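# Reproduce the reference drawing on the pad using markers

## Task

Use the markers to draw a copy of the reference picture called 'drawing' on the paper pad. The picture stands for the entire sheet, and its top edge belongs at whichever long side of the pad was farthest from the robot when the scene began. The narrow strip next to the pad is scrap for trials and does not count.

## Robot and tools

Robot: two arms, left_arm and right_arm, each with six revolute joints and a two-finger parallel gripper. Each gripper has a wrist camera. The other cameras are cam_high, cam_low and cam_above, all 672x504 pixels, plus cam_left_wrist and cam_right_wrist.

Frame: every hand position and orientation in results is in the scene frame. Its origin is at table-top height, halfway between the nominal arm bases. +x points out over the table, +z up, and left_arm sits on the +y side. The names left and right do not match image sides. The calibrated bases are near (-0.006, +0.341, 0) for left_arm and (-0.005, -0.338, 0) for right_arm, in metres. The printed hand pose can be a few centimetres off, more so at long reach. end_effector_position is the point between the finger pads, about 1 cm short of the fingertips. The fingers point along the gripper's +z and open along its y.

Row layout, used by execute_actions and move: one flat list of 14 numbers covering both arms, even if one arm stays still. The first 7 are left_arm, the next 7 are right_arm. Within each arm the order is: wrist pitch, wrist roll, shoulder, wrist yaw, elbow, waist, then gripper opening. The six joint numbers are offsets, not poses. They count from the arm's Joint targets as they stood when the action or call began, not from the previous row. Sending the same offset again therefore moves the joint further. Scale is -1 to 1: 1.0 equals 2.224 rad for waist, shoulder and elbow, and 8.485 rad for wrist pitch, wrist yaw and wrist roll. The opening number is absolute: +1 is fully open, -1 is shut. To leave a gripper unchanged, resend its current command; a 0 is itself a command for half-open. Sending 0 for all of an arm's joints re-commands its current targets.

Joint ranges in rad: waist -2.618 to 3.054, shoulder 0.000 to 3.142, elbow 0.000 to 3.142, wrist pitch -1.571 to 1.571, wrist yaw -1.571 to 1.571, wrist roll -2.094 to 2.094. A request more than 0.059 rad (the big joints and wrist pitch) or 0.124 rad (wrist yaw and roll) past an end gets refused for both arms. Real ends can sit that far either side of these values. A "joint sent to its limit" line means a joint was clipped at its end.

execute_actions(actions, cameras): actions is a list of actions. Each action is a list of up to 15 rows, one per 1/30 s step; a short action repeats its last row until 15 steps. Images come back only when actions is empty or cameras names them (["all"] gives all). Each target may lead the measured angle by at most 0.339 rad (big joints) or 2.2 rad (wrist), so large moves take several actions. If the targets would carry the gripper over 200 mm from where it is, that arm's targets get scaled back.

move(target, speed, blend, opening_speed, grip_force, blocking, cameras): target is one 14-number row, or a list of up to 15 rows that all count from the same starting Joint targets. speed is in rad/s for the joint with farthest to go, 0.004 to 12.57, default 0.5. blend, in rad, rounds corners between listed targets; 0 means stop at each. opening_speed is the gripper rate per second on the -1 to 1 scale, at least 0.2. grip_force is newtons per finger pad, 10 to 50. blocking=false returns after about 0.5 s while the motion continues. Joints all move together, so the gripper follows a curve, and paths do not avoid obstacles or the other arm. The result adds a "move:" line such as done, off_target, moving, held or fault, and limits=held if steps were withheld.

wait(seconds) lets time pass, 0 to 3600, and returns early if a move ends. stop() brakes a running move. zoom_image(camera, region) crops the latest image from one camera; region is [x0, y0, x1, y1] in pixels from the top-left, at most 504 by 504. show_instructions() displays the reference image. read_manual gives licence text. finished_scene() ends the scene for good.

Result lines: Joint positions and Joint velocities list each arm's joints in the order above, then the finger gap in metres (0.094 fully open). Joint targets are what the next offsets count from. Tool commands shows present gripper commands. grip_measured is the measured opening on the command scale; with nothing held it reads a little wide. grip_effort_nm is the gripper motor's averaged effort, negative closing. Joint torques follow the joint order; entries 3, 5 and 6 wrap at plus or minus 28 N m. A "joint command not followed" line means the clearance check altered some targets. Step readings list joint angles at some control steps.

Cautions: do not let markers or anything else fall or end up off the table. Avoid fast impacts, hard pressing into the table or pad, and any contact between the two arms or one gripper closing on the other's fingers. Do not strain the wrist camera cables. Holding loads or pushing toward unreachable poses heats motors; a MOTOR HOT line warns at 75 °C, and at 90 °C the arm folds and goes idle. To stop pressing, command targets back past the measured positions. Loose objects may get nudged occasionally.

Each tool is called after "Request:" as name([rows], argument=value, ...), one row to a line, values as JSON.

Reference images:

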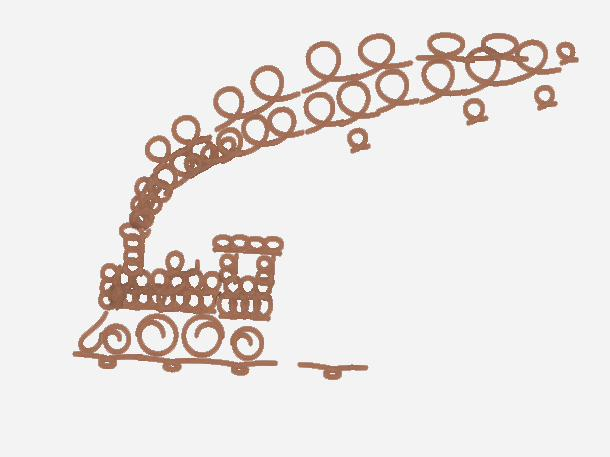

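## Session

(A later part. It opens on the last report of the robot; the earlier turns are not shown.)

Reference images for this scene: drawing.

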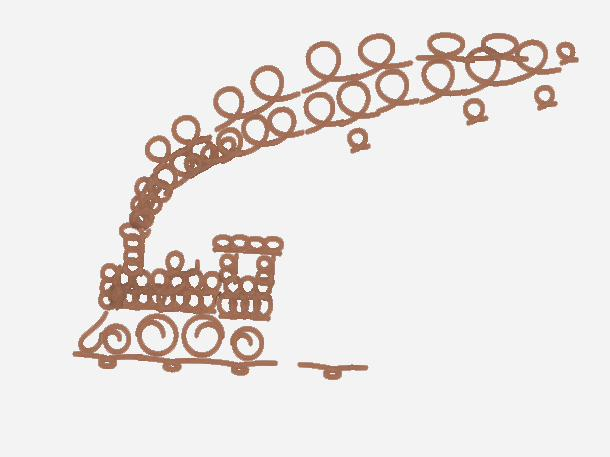

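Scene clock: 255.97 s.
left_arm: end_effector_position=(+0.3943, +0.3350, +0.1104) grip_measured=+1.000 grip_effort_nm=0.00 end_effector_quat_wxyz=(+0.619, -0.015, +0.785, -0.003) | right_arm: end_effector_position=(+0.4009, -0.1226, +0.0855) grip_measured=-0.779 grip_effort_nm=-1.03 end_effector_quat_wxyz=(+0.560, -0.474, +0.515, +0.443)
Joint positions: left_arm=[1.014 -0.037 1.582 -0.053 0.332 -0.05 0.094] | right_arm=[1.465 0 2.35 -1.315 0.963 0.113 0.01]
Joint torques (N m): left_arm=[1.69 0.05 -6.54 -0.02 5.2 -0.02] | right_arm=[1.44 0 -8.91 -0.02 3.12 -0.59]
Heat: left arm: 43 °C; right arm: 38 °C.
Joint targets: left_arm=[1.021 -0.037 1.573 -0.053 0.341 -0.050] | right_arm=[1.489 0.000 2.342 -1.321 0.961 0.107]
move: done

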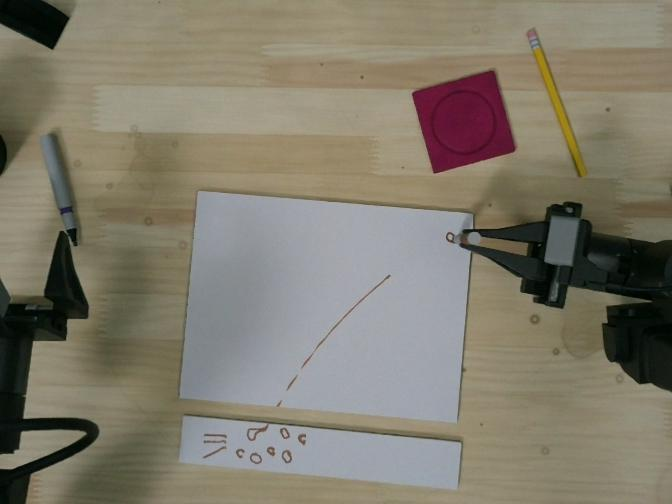

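Request:
move(target=[0,0,0,0,0,0,1,0,0,0,0,0,-0.09,-1], speed=0.4, cameras=["cam_above"])

Request:
zoom_image(camera="cam_above", region=[430, 205, 478, 241])

Request:
zoom_image(camera="cam_above", region=[430, 225, 478, 261])

Scene clock: 261.57 s.
left_arm: end_effector_position=(+0.3943, +0.3350, +0.1104) grip_measured=+1.000 grip_effort_nm=0.00 end_effector_quat_wxyz=(+0.619, -0.015, +0.785, -0.003) | right_arm: end_effector_position=(+0.4366, -0.2119, +0.0855) grip_measured=-0.779 grip_effort_nm=-1.03 end_effector_quat_wxyz=(+0.603, -0.418, +0.561, +0.382)
Joint positions: left_arm=[1.014 -0.037 1.582 -0.053 0.332 -0.05 0.094] | right_arm=[1.465 0 2.35 -1.318 0.963 -0.097 0.01]
Joint torques (N m): left_arm=[1.65 0.03 -6.39 -0.07 5.3 -0.05] | right_arm=[1.42 0 -8.87 0 3.12 0.34]
Heat: left arm: 43 °C; right arm: 38 °C.
Joint targets: left_arm=[1.021 -0.037 1.573 -0.053 0.341 -0.050] | right_arm=[1.489 0.000 2.342 -1.321 0.961 -0.094]
move: done

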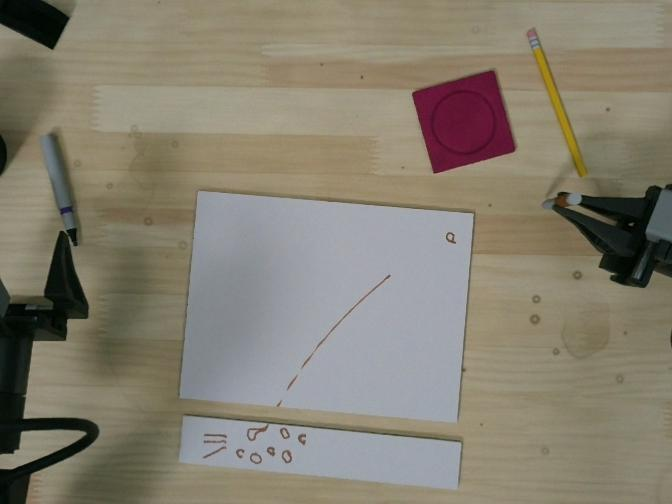

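Scaled by 10.500 from the camera's image (finer frame: 960x720).

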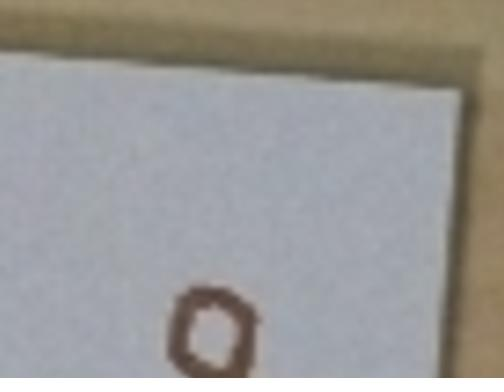

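Scaled by 10.500 from the camera's image (finer frame: 960x720).

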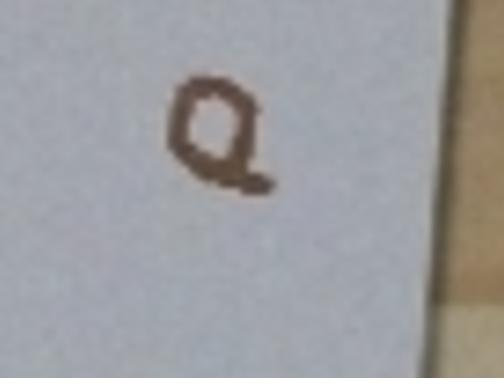

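Request:
zoom_image(camera="cam_above", region=[370, 262, 418, 298])

Request:
zoom_image(camera="cam_above", region=[180, 405, 320, 495])

Scaled by 10.500 from the camera's image (finer frame: 960x720).

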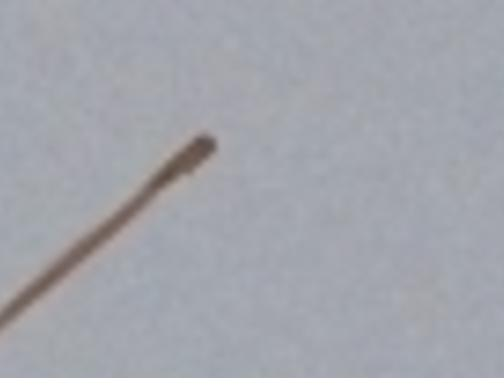

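Scaled by 3.600 from the camera's image (finer frame: 960x720).

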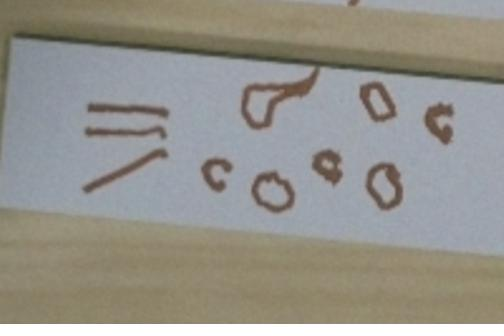

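Request:
move([
  [0,0,0,0,0,0,1,0,0,0,-0.00221,0,0.132001,-1],
  [0,0,0,0,0,0,1,0,0,0,-0.00463,0,0.113751,-1],
  [0,0,0,0,0,0,1,-0.0106,0,0,-0.00463,0,0.113751,-1],
], speed=[0.3,0.05,0.1], blend=[0,0,0])

Request:
move([
  [0,0,0,0,0,0,1,0,0,0,-0.001827,0,-0.007159,-1],
  [0,0,0,0,0,0,1,0,0,0,-0.00241,0,-0.009925,-1],
  [0,0,0,0,0,0,1,0,0,0,-0.000524,0,-0.009925,-1],
  [0,0,0,0,0,0,1,0,0,0,-0.000189,0,-0.011397,-1],
  [0,0,0,0,0,0,1,0,0,0,0.000761,0,-0.011927,-1],
  [0,0,0,0,0,0,1,0,0,0,0.000761,0,-0.006081,-1],
  [0,0,0,0,0,0,1,0,0,0,0.002569,0,-0.001399,-1],
  [0,0,0,0,0,0,1,0,0,0,0.004698,0,-0.00021,-1],
  [0,0,0,0,0,0,1,0,0,0,0.006739,0,0.002857,-1],
  [0,0,0,0,0,0,1,0,0,0,0.007602,0,0.006299,-1],
  [0,0,0,0,0,0,1,0,0,0,0.005716,0,0.006299,-1],
  [0,0,0,0,0,0,1,0,0,0,0.004431,0,0.008301,-1],
  [0,0,0,0,0,0,1,0,0,0,0.004431,0,0.002455,-1],
  [0,0,0,0,0,0,1,0,0,0,0.002623,0,-0.002227,-1],
  [0,0,0,0,0,0,1,0,0,0,0.000276,0,-0.003646,-1],
], speed=[0.027,0.018,0.12,0.0125,0.03,0.2,0.06,0.044,0.042,0.018,0.12,0.0206,0.2,0.06,0.045], blend=[0.0015,0.0015,0.0015,0.0015,0.0015,0.0015,0.0015,0.0015,0.0015,0.0015,0.0015,0.0015,0.0015,0.0015,0])

Request:
move([
  [0,0,0,0,0,0,1,0,0,0,-0.002103,0,-0.003513,-1],
  [0,0,0,0,0,0,1,0,0,0,-0.004067,0,-0.009564,-1],
  [0,0,0,0,0,0,1,0.0106,0,0,-0.004067,0,-0.009564,-1],
], speed=[0.04,0.024,0.3], blend=[0.0015,0,0])

Request:
move(target=[0,0,0,0,0,0,1,0,0,0,0,0,-0.09,-1], speed=0.4, cameras=["cam_above"])

Request:
zoom_image(camera="cam_above", region=[425, 225, 473, 261])

Scene clock: 273.57 s.
left_arm: end_effector_position=(+0.3943, +0.3350, +0.1104) grip_measured=+1.000 grip_effort_nm=0.00 end_effector_quat_wxyz=(+0.619, -0.015, +0.785, -0.003) | right_arm: end_effector_position=(+0.3824, -0.1011, +0.0792) grip_measured=-0.779 grip_effort_nm=-1.03 end_effector_quat_wxyz=(+0.524, -0.488, +0.509, +0.478)
Joint positions: left_arm=[1.014 -0.037 1.582 -0.053 0.332 -0.05 0.094] | right_arm=[1.412 0 2.35 -1.354 0.963 0.165 0.01]
Joint torques (N m): left_arm=[1.65 0.06 -6.48 -0.05 5.05 0.01] | right_arm=[1.1 -0.01 -8.88 -0.05 3.14 -0.54]
Heat: left arm: 43 °C; right arm: 38 °C.
Joint targets: left_arm=[1.021 -0.037 1.573 -0.053 0.341 -0.050] | right_arm=[1.399 0.000 2.342 -1.360 0.961 0.159]
move: done

Scene clock: 278.60 s.
left_arm: end_effector_position=(+0.3943, +0.3350, +0.1104) grip_measured=+1.000 grip_effort_nm=0.00 end_effector_quat_wxyz=(+0.619, -0.015, +0.785, -0.003) | right_arm: end_effector_position=(+0.3853, -0.1042, +0.0792) grip_measured=-0.779 grip_effort_nm=-1.03 end_effector_quat_wxyz=(+0.527, -0.484, +0.513, +0.474)
Joint positions: left_arm=[1.014 -0.037 1.582 -0.053 0.332 -0.05 0.094] | right_arm=[1.412 0 2.35 -1.348 0.963 0.158 0.01]
Joint torques (N m): left_arm=[1.7 0.05 -6.48 -0.03 5.22 -0.03] | right_arm=[1.1 -0.01 -8.9 -0.1 3.12 -0.57]
Heat: left arm: 43 °C; right arm: 38 °C.
Joint targets: left_arm=[1.021 -0.037 1.573 -0.053 0.341 -0.050] | right_arm=[1.399 0.000 2.342 -1.358 0.961 0.151]
move: done

Scene clock: 281.00 s.
left_arm: end_effector_position=(+0.3943, +0.3350, +0.1104) grip_measured=+1.000 grip_effort_nm=0.00 end_effector_quat_wxyz=(+0.619, -0.015, +0.785, -0.003) | right_arm: end_effector_position=(+0.3830, -0.1119, +0.0846) grip_measured=-0.779 grip_effort_nm=-1.03 end_effector_quat_wxyz=(+0.538, -0.500, +0.493, +0.467)
Joint positions: left_arm=[1.014 -0.037 1.582 -0.053 0.332 -0.05 0.094] | right_arm=[1.465 0 2.35 -1.386 0.963 0.137 0.01]
Joint torques (N m): left_arm=[1.67 0.04 -6.43 -0.06 5.35 -0.13] | right_arm=[1.4 -0.01 -8.85 -0.02 3.08 -0.61]
Heat: left arm: 43 °C; right arm: 38 °C.
Joint targets: left_arm=[1.021 -0.037 1.573 -0.053 0.341 -0.050] | right_arm=[1.489 0.000 2.342 -1.393 0.961 0.130]
move: done

Scene clock: 281.93 s.
left_arm: end_effector_position=(+0.3943, +0.3350, +0.1104) grip_measured=+1.000 grip_effort_nm=0.00 end_effector_quat_wxyz=(+0.619, -0.015, +0.785, -0.003) | right_arm: end_effector_position=(+0.4214, -0.1979, +0.0846) grip_measured=-0.779 grip_effort_nm=-1.03 end_effector_quat_wxyz=(+0.583, -0.446, +0.542, +0.408)
Joint positions: left_arm=[1.014 -0.037 1.582 -0.053 0.332 -0.05 0.094] | right_arm=[1.466 0 2.35 -1.389 0.963 -0.074 0.01]
Joint torques (N m): left_arm=[1.68 0.04 -6.5 -0.05 5.26 -0.09] | right_arm=[1.38 -0.01 -8.87 0 3.08 0.23]
Heat: left arm: 43 °C; right arm: 38 °C.
Joint targets: left_arm=[1.021 -0.037 1.573 -0.053 0.341 -0.050] | right_arm=[1.489 0.000 2.342 -1.393 0.961 -0.070]
move: done

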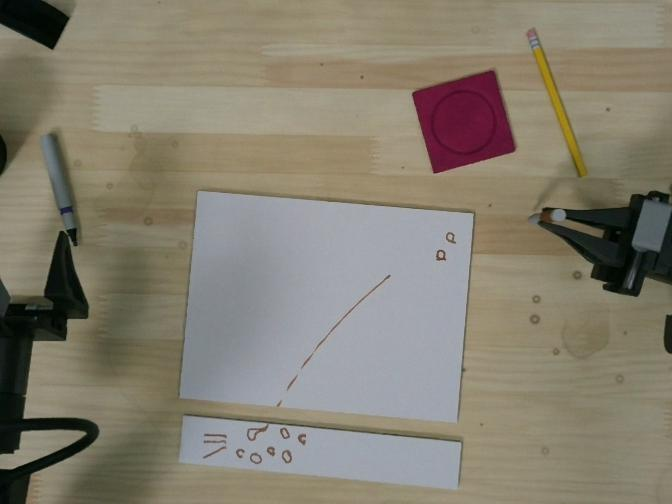

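Scaled by 10.500 from the camera's image (finer frame: 960x720).

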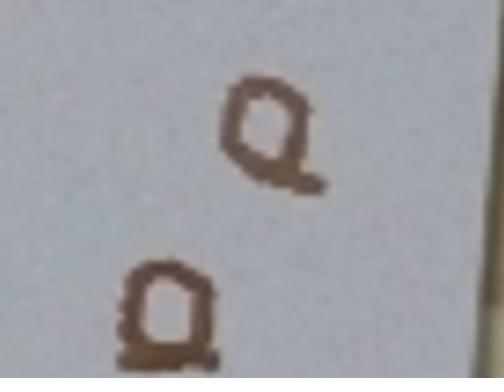

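Request:
move([
  [0,0,0,0,0,0,1,0,0,0,0.019765,0,0.164175,-1],
  [0,0,0,0,0,0,1,0,0,0,0.016775,0,0.146776,-1],
  [0,0,0,0,0,0,1,-0.011024,0,0,0.016775,0,0.146776,-1],
], speed=[0.3,0.05,0.1], blend=[0,0,0])

Request:
move([
  [0,0,0,0,0,0,1,0,0,0,-0.002874,0,-0.008006,-1],
  [0,0,0,0,0,0,1,0,0,0,-0.003732,0,-0.011512,-1],
  [0,0,0,0,0,0,1,0,0,0,-0.001846,0,-0.011512,-1],
  [0,0,0,0,0,0,1,0,0,0,-0.001501,0,-0.012976,-1],
  [0,0,0,0,0,0,1,0,0,0,-0.000561,0,-0.01348,-1],
  [0,0,0,0,0,0,1,0,0,0,-0.000561,0,-0.007634,-1],
  [0,0,0,0,0,0,1,0,0,0,0.001567,0,-0.002804,-1],
  [0,0,0,0,0,0,1,0,0,0,0.00398,0,-0.001516,-1],
  [0,0,0,0,0,0,1,0,0,0,0.006635,0,0.002192,-1],
  [0,0,0,0,0,0,1,0,0,0,0.007856,0,0.006482,-1],
  [0,0,0,0,0,0,1,0,0,0,0.00597,0,0.006482,-1],
  [0,0,0,0,0,0,1,0,0,0,0.004685,0,0.00845,-1],
  [0,0,0,0,0,0,1,0,0,0,0.004685,0,0.002604,-1],
  [0,0,0,0,0,0,1,0,0,0,0.002557,0,-0.002226,-1],
  [0,0,0,0,0,0,1,0,0,0,-0.000253,0,-0.003913,-1],
], speed=[0.027,0.018,0.12,0.0125,0.03,0.2,0.06,0.044,0.042,0.018,0.12,0.0206,0.2,0.06,0.045], blend=[0.0015,0.0015,0.0015,0.0015,0.0015,0.0015,0.0015,0.0015,0.0015,0.0015,0.0015,0.0015,0.0015,0.0015,0])

Request:
move([
  [0,0,0,0,0,0,1,0,0,0,-0.002621,0,-0.004093,-1],
  [0,0,0,0,0,0,1,0,0,0,-0.005171,0,-0.011559,-1],
  [0,0,0,0,0,0,1,0.011024,0,0,-0.005171,0,-0.011559,-1],
], speed=[0.04,0.024,0.3], blend=[0.0015,0,0])

Scene clock: 289.27 s.
left_arm: end_effector_position=(+0.3943, +0.3350, +0.1104) grip_measured=+1.000 grip_effort_nm=0.00 end_effector_quat_wxyz=(+0.619, -0.015, +0.785, -0.003) | right_arm: end_effector_position=(+0.3775, -0.0653, +0.0795) grip_measured=-0.779 grip_effort_nm=-1.03 end_effector_quat_wxyz=(+0.527, -0.483, +0.512, +0.476)
Joint positions: left_arm=[1.014 -0.037 1.582 -0.053 0.332 -0.05 0.094] | right_arm=[1.41 0 2.35 -1.245 0.963 0.262 0.01]
Joint torques (N m): left_arm=[1.66 0.05 -6.65 -0.06 5.39 -0.06] | right_arm=[1.13 -0.01 -8.91 -0.07 3.19 -0.55]
Heat: left arm: 43 °C; right arm: 38 °C.
Joint targets: left_arm=[1.021 -0.037 1.573 -0.053 0.341 -0.050] | right_arm=[1.395 0.000 2.342 -1.251 0.961 0.256]
move: done

Scene clock: 295.23 s.
left_arm: end_effector_position=(+0.3943, +0.3350, +0.1104) grip_measured=+1.000 grip_effort_nm=0.00 end_effector_quat_wxyz=(+0.619, -0.015, +0.785, -0.003) | right_arm: end_effector_position=(+0.3802, -0.0685, +0.0795) grip_measured=-0.779 grip_effort_nm=-1.03 end_effector_quat_wxyz=(+0.529, -0.481, +0.515, +0.473)
Joint positions: left_arm=[1.014 -0.037 1.582 -0.053 0.332 -0.05 0.094] | right_arm=[1.41 0 2.35 -1.242 0.963 0.254 0.01]
Joint torques (N m): left_arm=[1.64 0.03 -6.38 -0.01 5.33 -0.13] | right_arm=[1.14 0 -8.95 -0.11 3.19 -0.55]
Heat: left arm: 43 °C; right arm: 38 °C.
Joint targets: left_arm=[1.021 -0.037 1.573 -0.053 0.341 -0.050] | right_arm=[1.395 0.000 2.342 -1.253 0.961 0.248]
move: done

Scene clock: 297.97 s.
left_arm: end_effector_position=(+0.3943, +0.3350, +0.1104) grip_measured=+1.000 grip_effort_nm=0.00 end_effector_quat_wxyz=(+0.619, -0.015, +0.785, -0.003) | right_arm: end_effector_position=(+0.3778, -0.0774, +0.0858) grip_measured=-0.779 grip_effort_nm=-1.03 end_effector_quat_wxyz=(+0.540, -0.496, +0.493, +0.468)
Joint positions: left_arm=[1.014 -0.037 1.582 -0.053 0.332 -0.05 0.094] | right_arm=[1.465 0 2.35 -1.29 0.963 0.229 0.01]
Joint torques (N m): left_arm=[1.66 0.05 -6.41 -0.03 5.2 -0.17] | right_arm=[1.44 0 -8.91 -0.02 3.14 -0.62]
Heat: left arm: 43 °C; right arm: 38 °C.
Joint targets: left_arm=[1.021 -0.037 1.573 -0.053 0.341 -0.050] | right_arm=[1.489 0.000 2.342 -1.297 0.961 0.222]
move: done

Request:
move([
  [0,0,0,0,0,0,1,0,0,0,0.010417,0,0,-1],
  [0,0,0,0,0,0,1,0,0,0,0.007407,0,-0.008337,-1],
  [0,0,0,0,0,0,1,-0.011024,0,0,0.007407,0,-0.008337,-1],
], speed=[0.2,0.05,0.1], blend=[0,0,0])

Request:
move([
  [0,0,0,0,0,0,1,0,0,0,-0.002779,0,-0.017617,-1],
  [0,0,0,0,0,0,1,0,0,0,-0.00389,0,-0.022579,-1],
  [0,0,0,0,0,0,1,0,0,0,-0.002004,0,-0.022579,-1],
  [0,0,0,0,0,0,1,0,0,0,-0.001494,0,-0.024754,-1],
  [0,0,0,0,0,0,1,0,0,0,0.000009,0,-0.025562,-1],
  [0,0,0,0,0,0,1,0,0,0,0.000009,0,-0.019716,-1],
  [0,0,0,0,0,0,1,0,0,0,0.002259,0,-0.01482,-1],
  [0,0,0,0,0,0,1,0,0,0,0.005447,0,-0.013355,-1],
  [0,0,0,0,0,0,1,0,0,0,0.008974,0,-0.009396,-1],
  [0,0,0,0,0,0,1,0,0,0,0.011702,0,-0.004222,-1],
  [0,0,0,0,0,0,1,0,0,0,0.012752,0,0.000581,-1],
  [0,0,0,0,0,0,1,0,0,0,0.010866,0,0.000581,-1],
  [0,0,0,0,0,0,1,0,0,0,0.010356,0,0.002756,-1],
  [0,0,0,0,0,0,1,0,0,0,0.008853,0,0.003564,-1],
  [0,0,0,0,0,0,1,0,0,0,0.008853,0,-0.002282,-1],
], speed=[0.0245,0.023,0.12,0.015,0.039,0.2,0.07,0.059,0.065,0.05,0.0235,0.12,0.015,0.039,0.2], blend=[0.002,0.002,0.002,0.002,0.002,0.002,0.002,0.002,0.002,0.002,0.002,0.002,0.002,0.002,0])

Request:
move([
  [0,0,0,0,0,0,1,0,0,0,-0.00225,0,-0.004896,-1],
  [0,0,0,0,0,0,1,0,0,0,-0.005438,0,-0.006361,-1],
  [0,0,0,0,0,0,1,0,0,0,-0.008864,0,-0.010174,-1],
  [0,0,0,0,0,0,1,0,0,0,-0.011632,0,-0.015335,-1],
  [0,0,0,0,0,0,1,0,0,0,-0.018572,0,-0.033506,-1],
  [0,0,0,0,0,0,1,0.011024,0,0,-0.018572,0,-0.033506,-1],
  [0,0,0,0,0,0,1,0.011024,0,0,-0.018572,0,-0.15,-1],
], speed=[0.07,0.059,0.065,0.052,0.037,0.3,0.4], blend=[0.002,0.002,0.002,0.002,0,0.01,0], cameras=["cam_above"])

Request:
zoom_image(camera="cam_above", region=[395, 215, 475, 275])

Scene clock: 303.23 s.
left_arm: end_effector_position=(+0.3943, +0.3350, +0.1104) grip_measured=+1.000 grip_effort_nm=0.00 end_effector_quat_wxyz=(+0.619, -0.015, +0.785, -0.003) | right_arm: end_effector_position=(+0.3945, -0.0864, +0.0796) grip_measured=-0.779 grip_effort_nm=-1.03 end_effector_quat_wxyz=(+0.543, -0.465, +0.529, +0.457)
Joint positions: left_arm=[1.014 -0.037 1.582 -0.053 0.332 -0.05 0.094] | right_arm=[1.41 0 2.35 -1.227 0.963 0.209 0.01]
Joint torques (N m): left_arm=[1.66 0.06 -6.48 -0.01 5.27 0.01] | right_arm=[1.15 -0.01 -8.84 -0.05 3.21 -0.54]
Heat: left arm: 43 °C; right arm: 38 °C.
Joint targets: left_arm=[1.021 -0.037 1.573 -0.053 0.341 -0.050] | right_arm=[1.395 0.000 2.342 -1.233 0.961 0.203]
move: done

Scene clock: 309.47 s.
left_arm: end_effector_position=(+0.3943, +0.3350, +0.1104) grip_measured=+1.000 grip_effort_nm=0.00 end_effector_quat_wxyz=(+0.619, -0.015, +0.785, -0.003) | right_arm: end_effector_position=(+0.4101, -0.0916, +0.0799) grip_measured=-0.779 grip_effort_nm=-1.03 end_effector_quat_wxyz=(+0.563, -0.441, +0.548, +0.434)
Joint positions: left_arm=[1.014 -0.037 1.582 -0.053 0.332 -0.05 0.094] | right_arm=[1.41 0 2.35 -1.148 0.963 0.203 0.01]
Joint torques (N m): left_arm=[1.67 0.04 -6.38 0 5.22 0.14] | right_arm=[1.19 -0.01 -8.99 -0.11 3.25 -0.44]
Heat: left arm: 43 °C; right arm: 38 °C.
Joint targets: left_arm=[1.021 -0.037 1.573 -0.053 0.341 -0.050] | right_arm=[1.395 0.000 2.342 -1.158 0.961 0.198]
move: done

Scene clock: 314.47 s.
left_arm: end_effector_position=(+0.3943, +0.3350, +0.1104) grip_measured=+1.000 grip_effort_nm=0.00 end_effector_quat_wxyz=(+0.619, -0.015, +0.785, -0.003) | right_arm: end_effector_position=(+0.4423, -0.2304, +0.0856) grip_measured=-0.779 grip_effort_nm=-1.03 end_effector_quat_wxyz=(+0.612, -0.405, +0.571, +0.368)
Joint positions: left_arm=[1.014 -0.037 1.582 -0.053 0.332 -0.05 0.094] | right_arm=[1.465 0 2.35 -1.312 0.963 -0.138 0.01]
Joint torques (N m): left_arm=[1.67 0.04 -6.49 -0.04 5.23 -0.06] | right_arm=[1.43 -0.01 -8.88 0 3.12 0.1]
Heat: left arm: 43 °C; right arm: 38 °C.
Joint targets: left_arm=[1.021 -0.037 1.573 -0.053 0.341 -0.050] | right_arm=[1.489 0.000 2.342 -1.316 0.961 -0.136]
move: done

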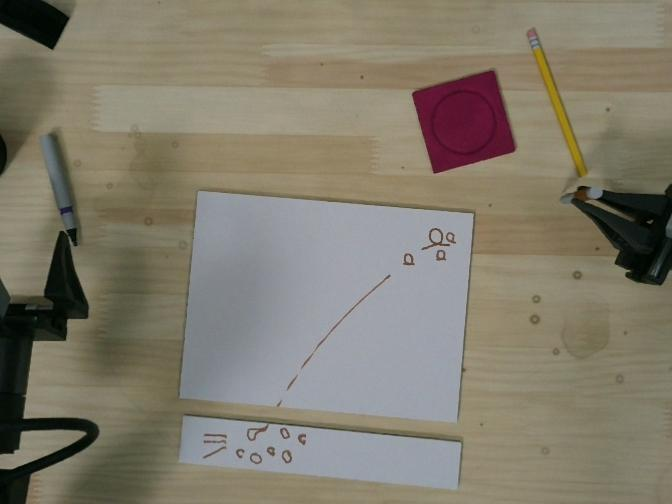

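Scaled by 6.300 from the camera's image (finer frame: 960x720).

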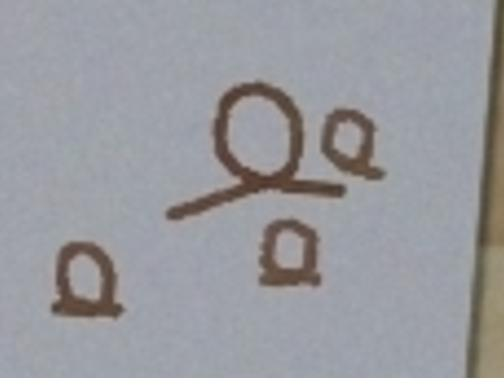

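Request:
move([
  [0,0,0,0,0,0,1,0,0,0,0.0198,0,0.19349,-1],
  [0,0,0,0,0,0,1,0,0,0,0.016837,0,0.175817,-1],
  [0,0,0,0,0,0,1,-0.011024,0,0,0.016837,0,0.175817,-1],
], speed=[0.3,0.05,0.12], blend=[0,0,0])

Request:
move([
  [0,0,0,0,0,0,1,0,0,0,-0.001387,0,-0.01177,-1],
  [0,0,0,0,0,0,1,0,0,0,-0.00269,0,-0.016965,-1],
  [0,0,0,0,0,0,1,0,0,0,-0.000804,0,-0.016965,-1],
  [0,0,0,0,0,0,1,0,0,0,-0.000313,0,-0.01897,-1],
  [0,0,0,0,0,0,1,0,0,0,0.001032,0,-0.019626,-1],
  [0,0,0,0,0,0,1,0,0,0,0.001032,0,-0.01378,-1],
  [0,0,0,0,0,0,1,0,0,0,0.003534,0,-0.008726,-1],
  [0,0,0,0,0,0,1,0,0,0,0.006696,0,-0.00723,-1],
  [0,0,0,0,0,0,1,0,0,0,0.010298,0,-0.003263,-1],
  [0,0,0,0,0,0,1,0,0,0,0.013241,0,0.002056,-1],
  [0,0,0,0,0,0,1,0,0,0,0.014412,0,0.006935,-1],
  [0,0,0,0,0,0,1,0,0,0,0.012526,0,0.006935,-1],
  [0,0,0,0,0,0,1,0,0,0,0.012035,0,0.00894,-1],
  [0,0,0,0,0,0,1,0,0,0,0.01069,0,0.009596,-1],
  [0,0,0,0,0,0,1,0,0,0,0.01069,0,0.00375,-1],
], speed=[0.0245,0.023,0.12,0.015,0.039,0.2,0.07,0.059,0.065,0.05,0.0235,0.12,0.015,0.039,0.2], blend=[0.002,0.002,0.002,0.002,0.002,0.002,0.002,0.002,0.002,0.002,0.002,0.002,0.002,0.002,0])

Request:
move([
  [0,0,0,0,0,0,1,0,0,0,-0.002502,0,-0.005054,-1],
  [0,0,0,0,0,0,1,0,0,0,-0.005664,0,-0.00655,-1],
  [0,0,0,0,0,0,1,0,0,0,-0.009161,0,-0.010372,-1],
  [0,0,0,0,0,0,1,0,0,0,-0.012077,0,-0.01552,-1],
  [0,0,0,0,0,0,1,0,0,0,-0.018858,0,-0.029955,-1],
  [0,0,0,0,0,0,1,0.011024,0,0,-0.018858,0,-0.029955,-1],
  [0,0,0,0,0,0,1,0.011024,0,0,0.002644,0,0.040902,-1],
  [0,0,0,0,0,0,1,0.011024,0,0,-0.000277,0,0.025854,-1],
  [0,0,0,0,0,0,1,0,0,0,-0.000277,0,0.025854,-1],
], speed=[0.07,0.059,0.065,0.052,0.048,0.3,0.4,0.05,0.12], blend=[0.002,0.002,0.002,0.002,0,0.01,0,0,0])

Request:
move([
  [0,0,0,0,0,0,1,0,0,0,-0.002634,0,-0.012906,-1],
  [0,0,0,0,0,0,1,0,0,0,-0.004199,0,-0.018618,-1],
  [0,0,0,0,0,0,1,0,0,0,-0.002313,0,-0.018618,-1],
  [0,0,0,0,0,0,1,0,0,0,-0.001852,0,-0.020379,-1],
  [0,0,0,0,0,0,1,0,0,0,-0.000632,0,-0.020948,-1],
  [0,0,0,0,0,0,1,0,0,0,-0.000632,0,-0.015102,-1],
  [0,0,0,0,0,0,1,0,0,0,0.002182,0,-0.009828,-1],
  [0,0,0,0,0,0,1,0,0,0,0.005434,0,-0.008274,-1],
  [0,0,0,0,0,0,1,0,0,0,0.00928,0,-0.004138,-1],
  [0,0,0,0,0,0,1,0,0,0,0.012625,0,0.001576,-1],
  [0,0,0,0,0,0,1,0,0,0,0.014043,0,0.00696,-1],
  [0,0,0,0,0,0,1,0,0,0,0.012157,0,0.00696,-1],
  [0,0,0,0,0,0,1,0,0,0,0.011696,0,0.008721,-1],
  [0,0,0,0,0,0,1,0,0,0,0.010476,0,0.00929,-1],
  [0,0,0,0,0,0,1,0,0,0,0.010476,0,0.003444,-1],
], speed=[0.0245,0.023,0.12,0.015,0.039,0.2,0.07,0.059,0.065,0.05,0.0235,0.12,0.015,0.039,0.2], blend=[0.002,0.002,0.002,0.002,0.002,0.002,0.002,0.002,0.002,0.002,0.002,0.002,0.002,0.002,0])

Request:
move([
  [0,0,0,0,0,0,1,0,0,0,-0.002814,0,-0.005274,-1],
  [0,0,0,0,0,0,1,0,0,0,-0.006066,0,-0.006828,-1],
  [0,0,0,0,0,0,1,0,0,0,-0.009912,0,-0.010964,-1],
  [0,0,0,0,0,0,1,0,0,0,-0.01311,0,-0.01635,-1],
  [0,0,0,0,0,0,1,0,0,0,-0.024057,0,-0.038815,-1],
  [0,0,0,0,0,0,1,0.011024,0,0,-0.024057,0,-0.038815,-1],
  [0,0,0,0,0,0,1,0.011024,0,0,-0.024057,0,-0.17,-1],
], speed=[0.07,0.059,0.065,0.052,0.048,0.3,0.4], blend=[0.002,0.002,0.002,0.002,0,0.01,0], cameras=["cam_above"])

Request:
zoom_image(camera="cam_above", region=[360, 205, 480, 295])

Scene clock: 323.10 s.
left_arm: end_effector_position=(+0.3943, +0.3350, +0.1104) grip_measured=+1.000 grip_effort_nm=0.00 end_effector_quat_wxyz=(+0.619, -0.015, +0.785, -0.003) | right_arm: end_effector_position=(+0.3914, -0.0671, +0.0798) grip_measured=-0.779 grip_effort_nm=-1.03 end_effector_quat_wxyz=(+0.545, -0.463, +0.531, +0.455)
Joint positions: left_arm=[1.014 -0.037 1.582 -0.053 0.332 -0.05 0.094] | right_arm=[1.41 0 2.35 -1.167 0.963 0.262 0.01]
Joint torques (N m): left_arm=[1.68 0.02 -6.37 -0.05 5.18 -0.18] | right_arm=[1.17 -0.01 -8.91 -0.05 3.33 -0.54]
Heat: left arm: 44 °C; right arm: 39 °C.
Joint targets: left_arm=[1.021 -0.037 1.573 -0.053 0.341 -0.050] | right_arm=[1.395 0.000 2.342 -1.173 0.961 0.256]
move: done

Scene clock: 328.77 s.
left_arm: end_effector_position=(+0.3943, +0.3350, +0.1104) grip_measured=+1.000 grip_effort_nm=0.00 end_effector_quat_wxyz=(+0.619, -0.015, +0.785, -0.003) | right_arm: end_effector_position=(+0.4063, -0.0676, +0.0802) grip_measured=-0.779 grip_effort_nm=-1.03 end_effector_quat_wxyz=(+0.565, -0.438, +0.550, +0.432)
Joint positions: left_arm=[1.014 -0.037 1.582 -0.053 0.332 -0.05 0.094] | right_arm=[1.41 0 2.35 -1.072 0.963 0.269 0.01]
Joint torques (N m): left_arm=[1.69 0.03 -6.39 -0.02 5.34 -0.08] | right_arm=[1.22 0 -9.02 -0.09 3.29 -0.44]
Heat: left arm: 44 °C; right arm: 39 °C.
Joint targets: left_arm=[1.021 -0.037 1.573 -0.053 0.341 -0.050] | right_arm=[1.396 0.000 2.342 -1.082 0.961 0.264]
move: done

Scene clock: 335.80 s.
left_arm: end_effector_position=(+0.3943, +0.3350, +0.1104) grip_measured=+1.000 grip_effort_nm=0.00 end_effector_quat_wxyz=(+0.619, -0.015, +0.785, -0.003) | right_arm: end_effector_position=(+0.3886, -0.0439, +0.0801) grip_measured=-0.779 grip_effort_nm=-1.03 end_effector_quat_wxyz=(+0.551, -0.456, +0.536, +0.450)
Joint positions: left_arm=[1.014 -0.037 1.582 -0.053 0.332 -0.05 0.094] | right_arm=[1.41 0 2.35 -1.079 0.963 0.327 0.01]
Joint torques (N m): left_arm=[1.69 0.06 -6.52 -0.04 5.19 -0.16] | right_arm=[1.21 -0.01 -8.99 -0.06 3.22 -0.54]
Heat: left arm: 44 °C; right arm: 39 °C.
Joint targets: left_arm=[1.021 -0.037 1.573 -0.053 0.341 -0.050] | right_arm=[1.395 0.000 2.342 -1.085 0.961 0.321]
move: done

Scene clock: 341.73 s.
left_arm: end_effector_position=(+0.3943, +0.3350, +0.1104) grip_measured=+1.000 grip_effort_nm=0.00 end_effector_quat_wxyz=(+0.619, -0.015, +0.785, -0.003) | right_arm: end_effector_position=(+0.4030, -0.0449, +0.0805) grip_measured=-0.779 grip_effort_nm=-1.03 end_effector_quat_wxyz=(+0.570, -0.431, +0.554, +0.426)
Joint positions: left_arm=[1.014 -0.037 1.582 -0.053 0.332 -0.05 0.094] | right_arm=[1.41 0 2.35 -0.985 0.963 0.334 0.01]
Joint torques (N m): left_arm=[1.66 0.04 -6.48 -0.04 5.39 -0.08] | right_arm=[1.27 -0.01 -9.05 -0.1 3.34 -0.44]
Heat: left arm: 44 °C; right arm: 39 °C.
Joint targets: left_arm=[1.021 -0.037 1.573 -0.053 0.341 -0.050] | right_arm=[1.395 0.000 2.342 -0.996 0.961 0.329]
move: done

Scene clock: 347.43 s.
left_arm: end_effector_position=(+0.3943, +0.3350, +0.1104) grip_measured=+1.000 grip_effort_nm=0.00 end_effector_quat_wxyz=(+0.619, -0.015, +0.785, -0.003) | right_arm: end_effector_position=(+0.4507, -0.2004, +0.0870) grip_measured=-0.779 grip_effort_nm=-1.03 end_effector_quat_wxyz=(+0.619, -0.394, +0.575, +0.362)
Joint positions: left_arm=[1.014 -0.037 1.582 -0.053 0.332 -0.05 0.094] | right_arm=[1.464 0 2.35 -1.197 0.963 -0.052 0.01]
Joint torques (N m): left_arm=[1.69 0.04 -6.52 0.01 5.41 -0.03] | right_arm=[1.5 0 -8.94 0.01 3.19 0.14]
Heat: left arm: 44 °C; right arm: 39 °C.
Joint targets: left_arm=[1.021 -0.037 1.573 -0.053 0.341 -0.050] | right_arm=[1.489 0.000 2.342 -1.200 0.961 -0.049]
move: done

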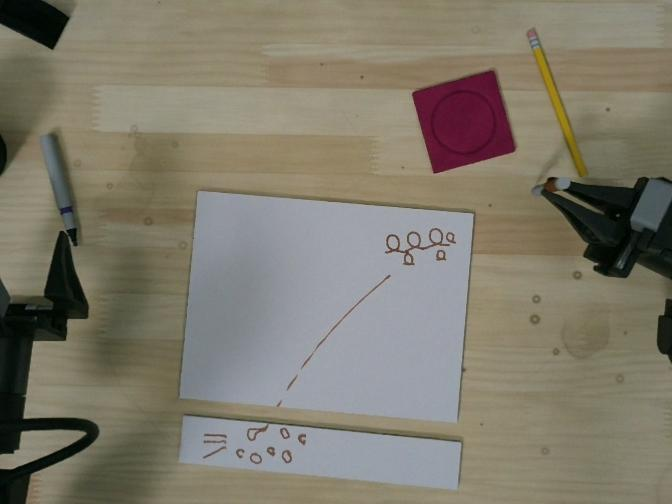

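Scaled by 4.200 from the camera's image (finer frame: 960x720).

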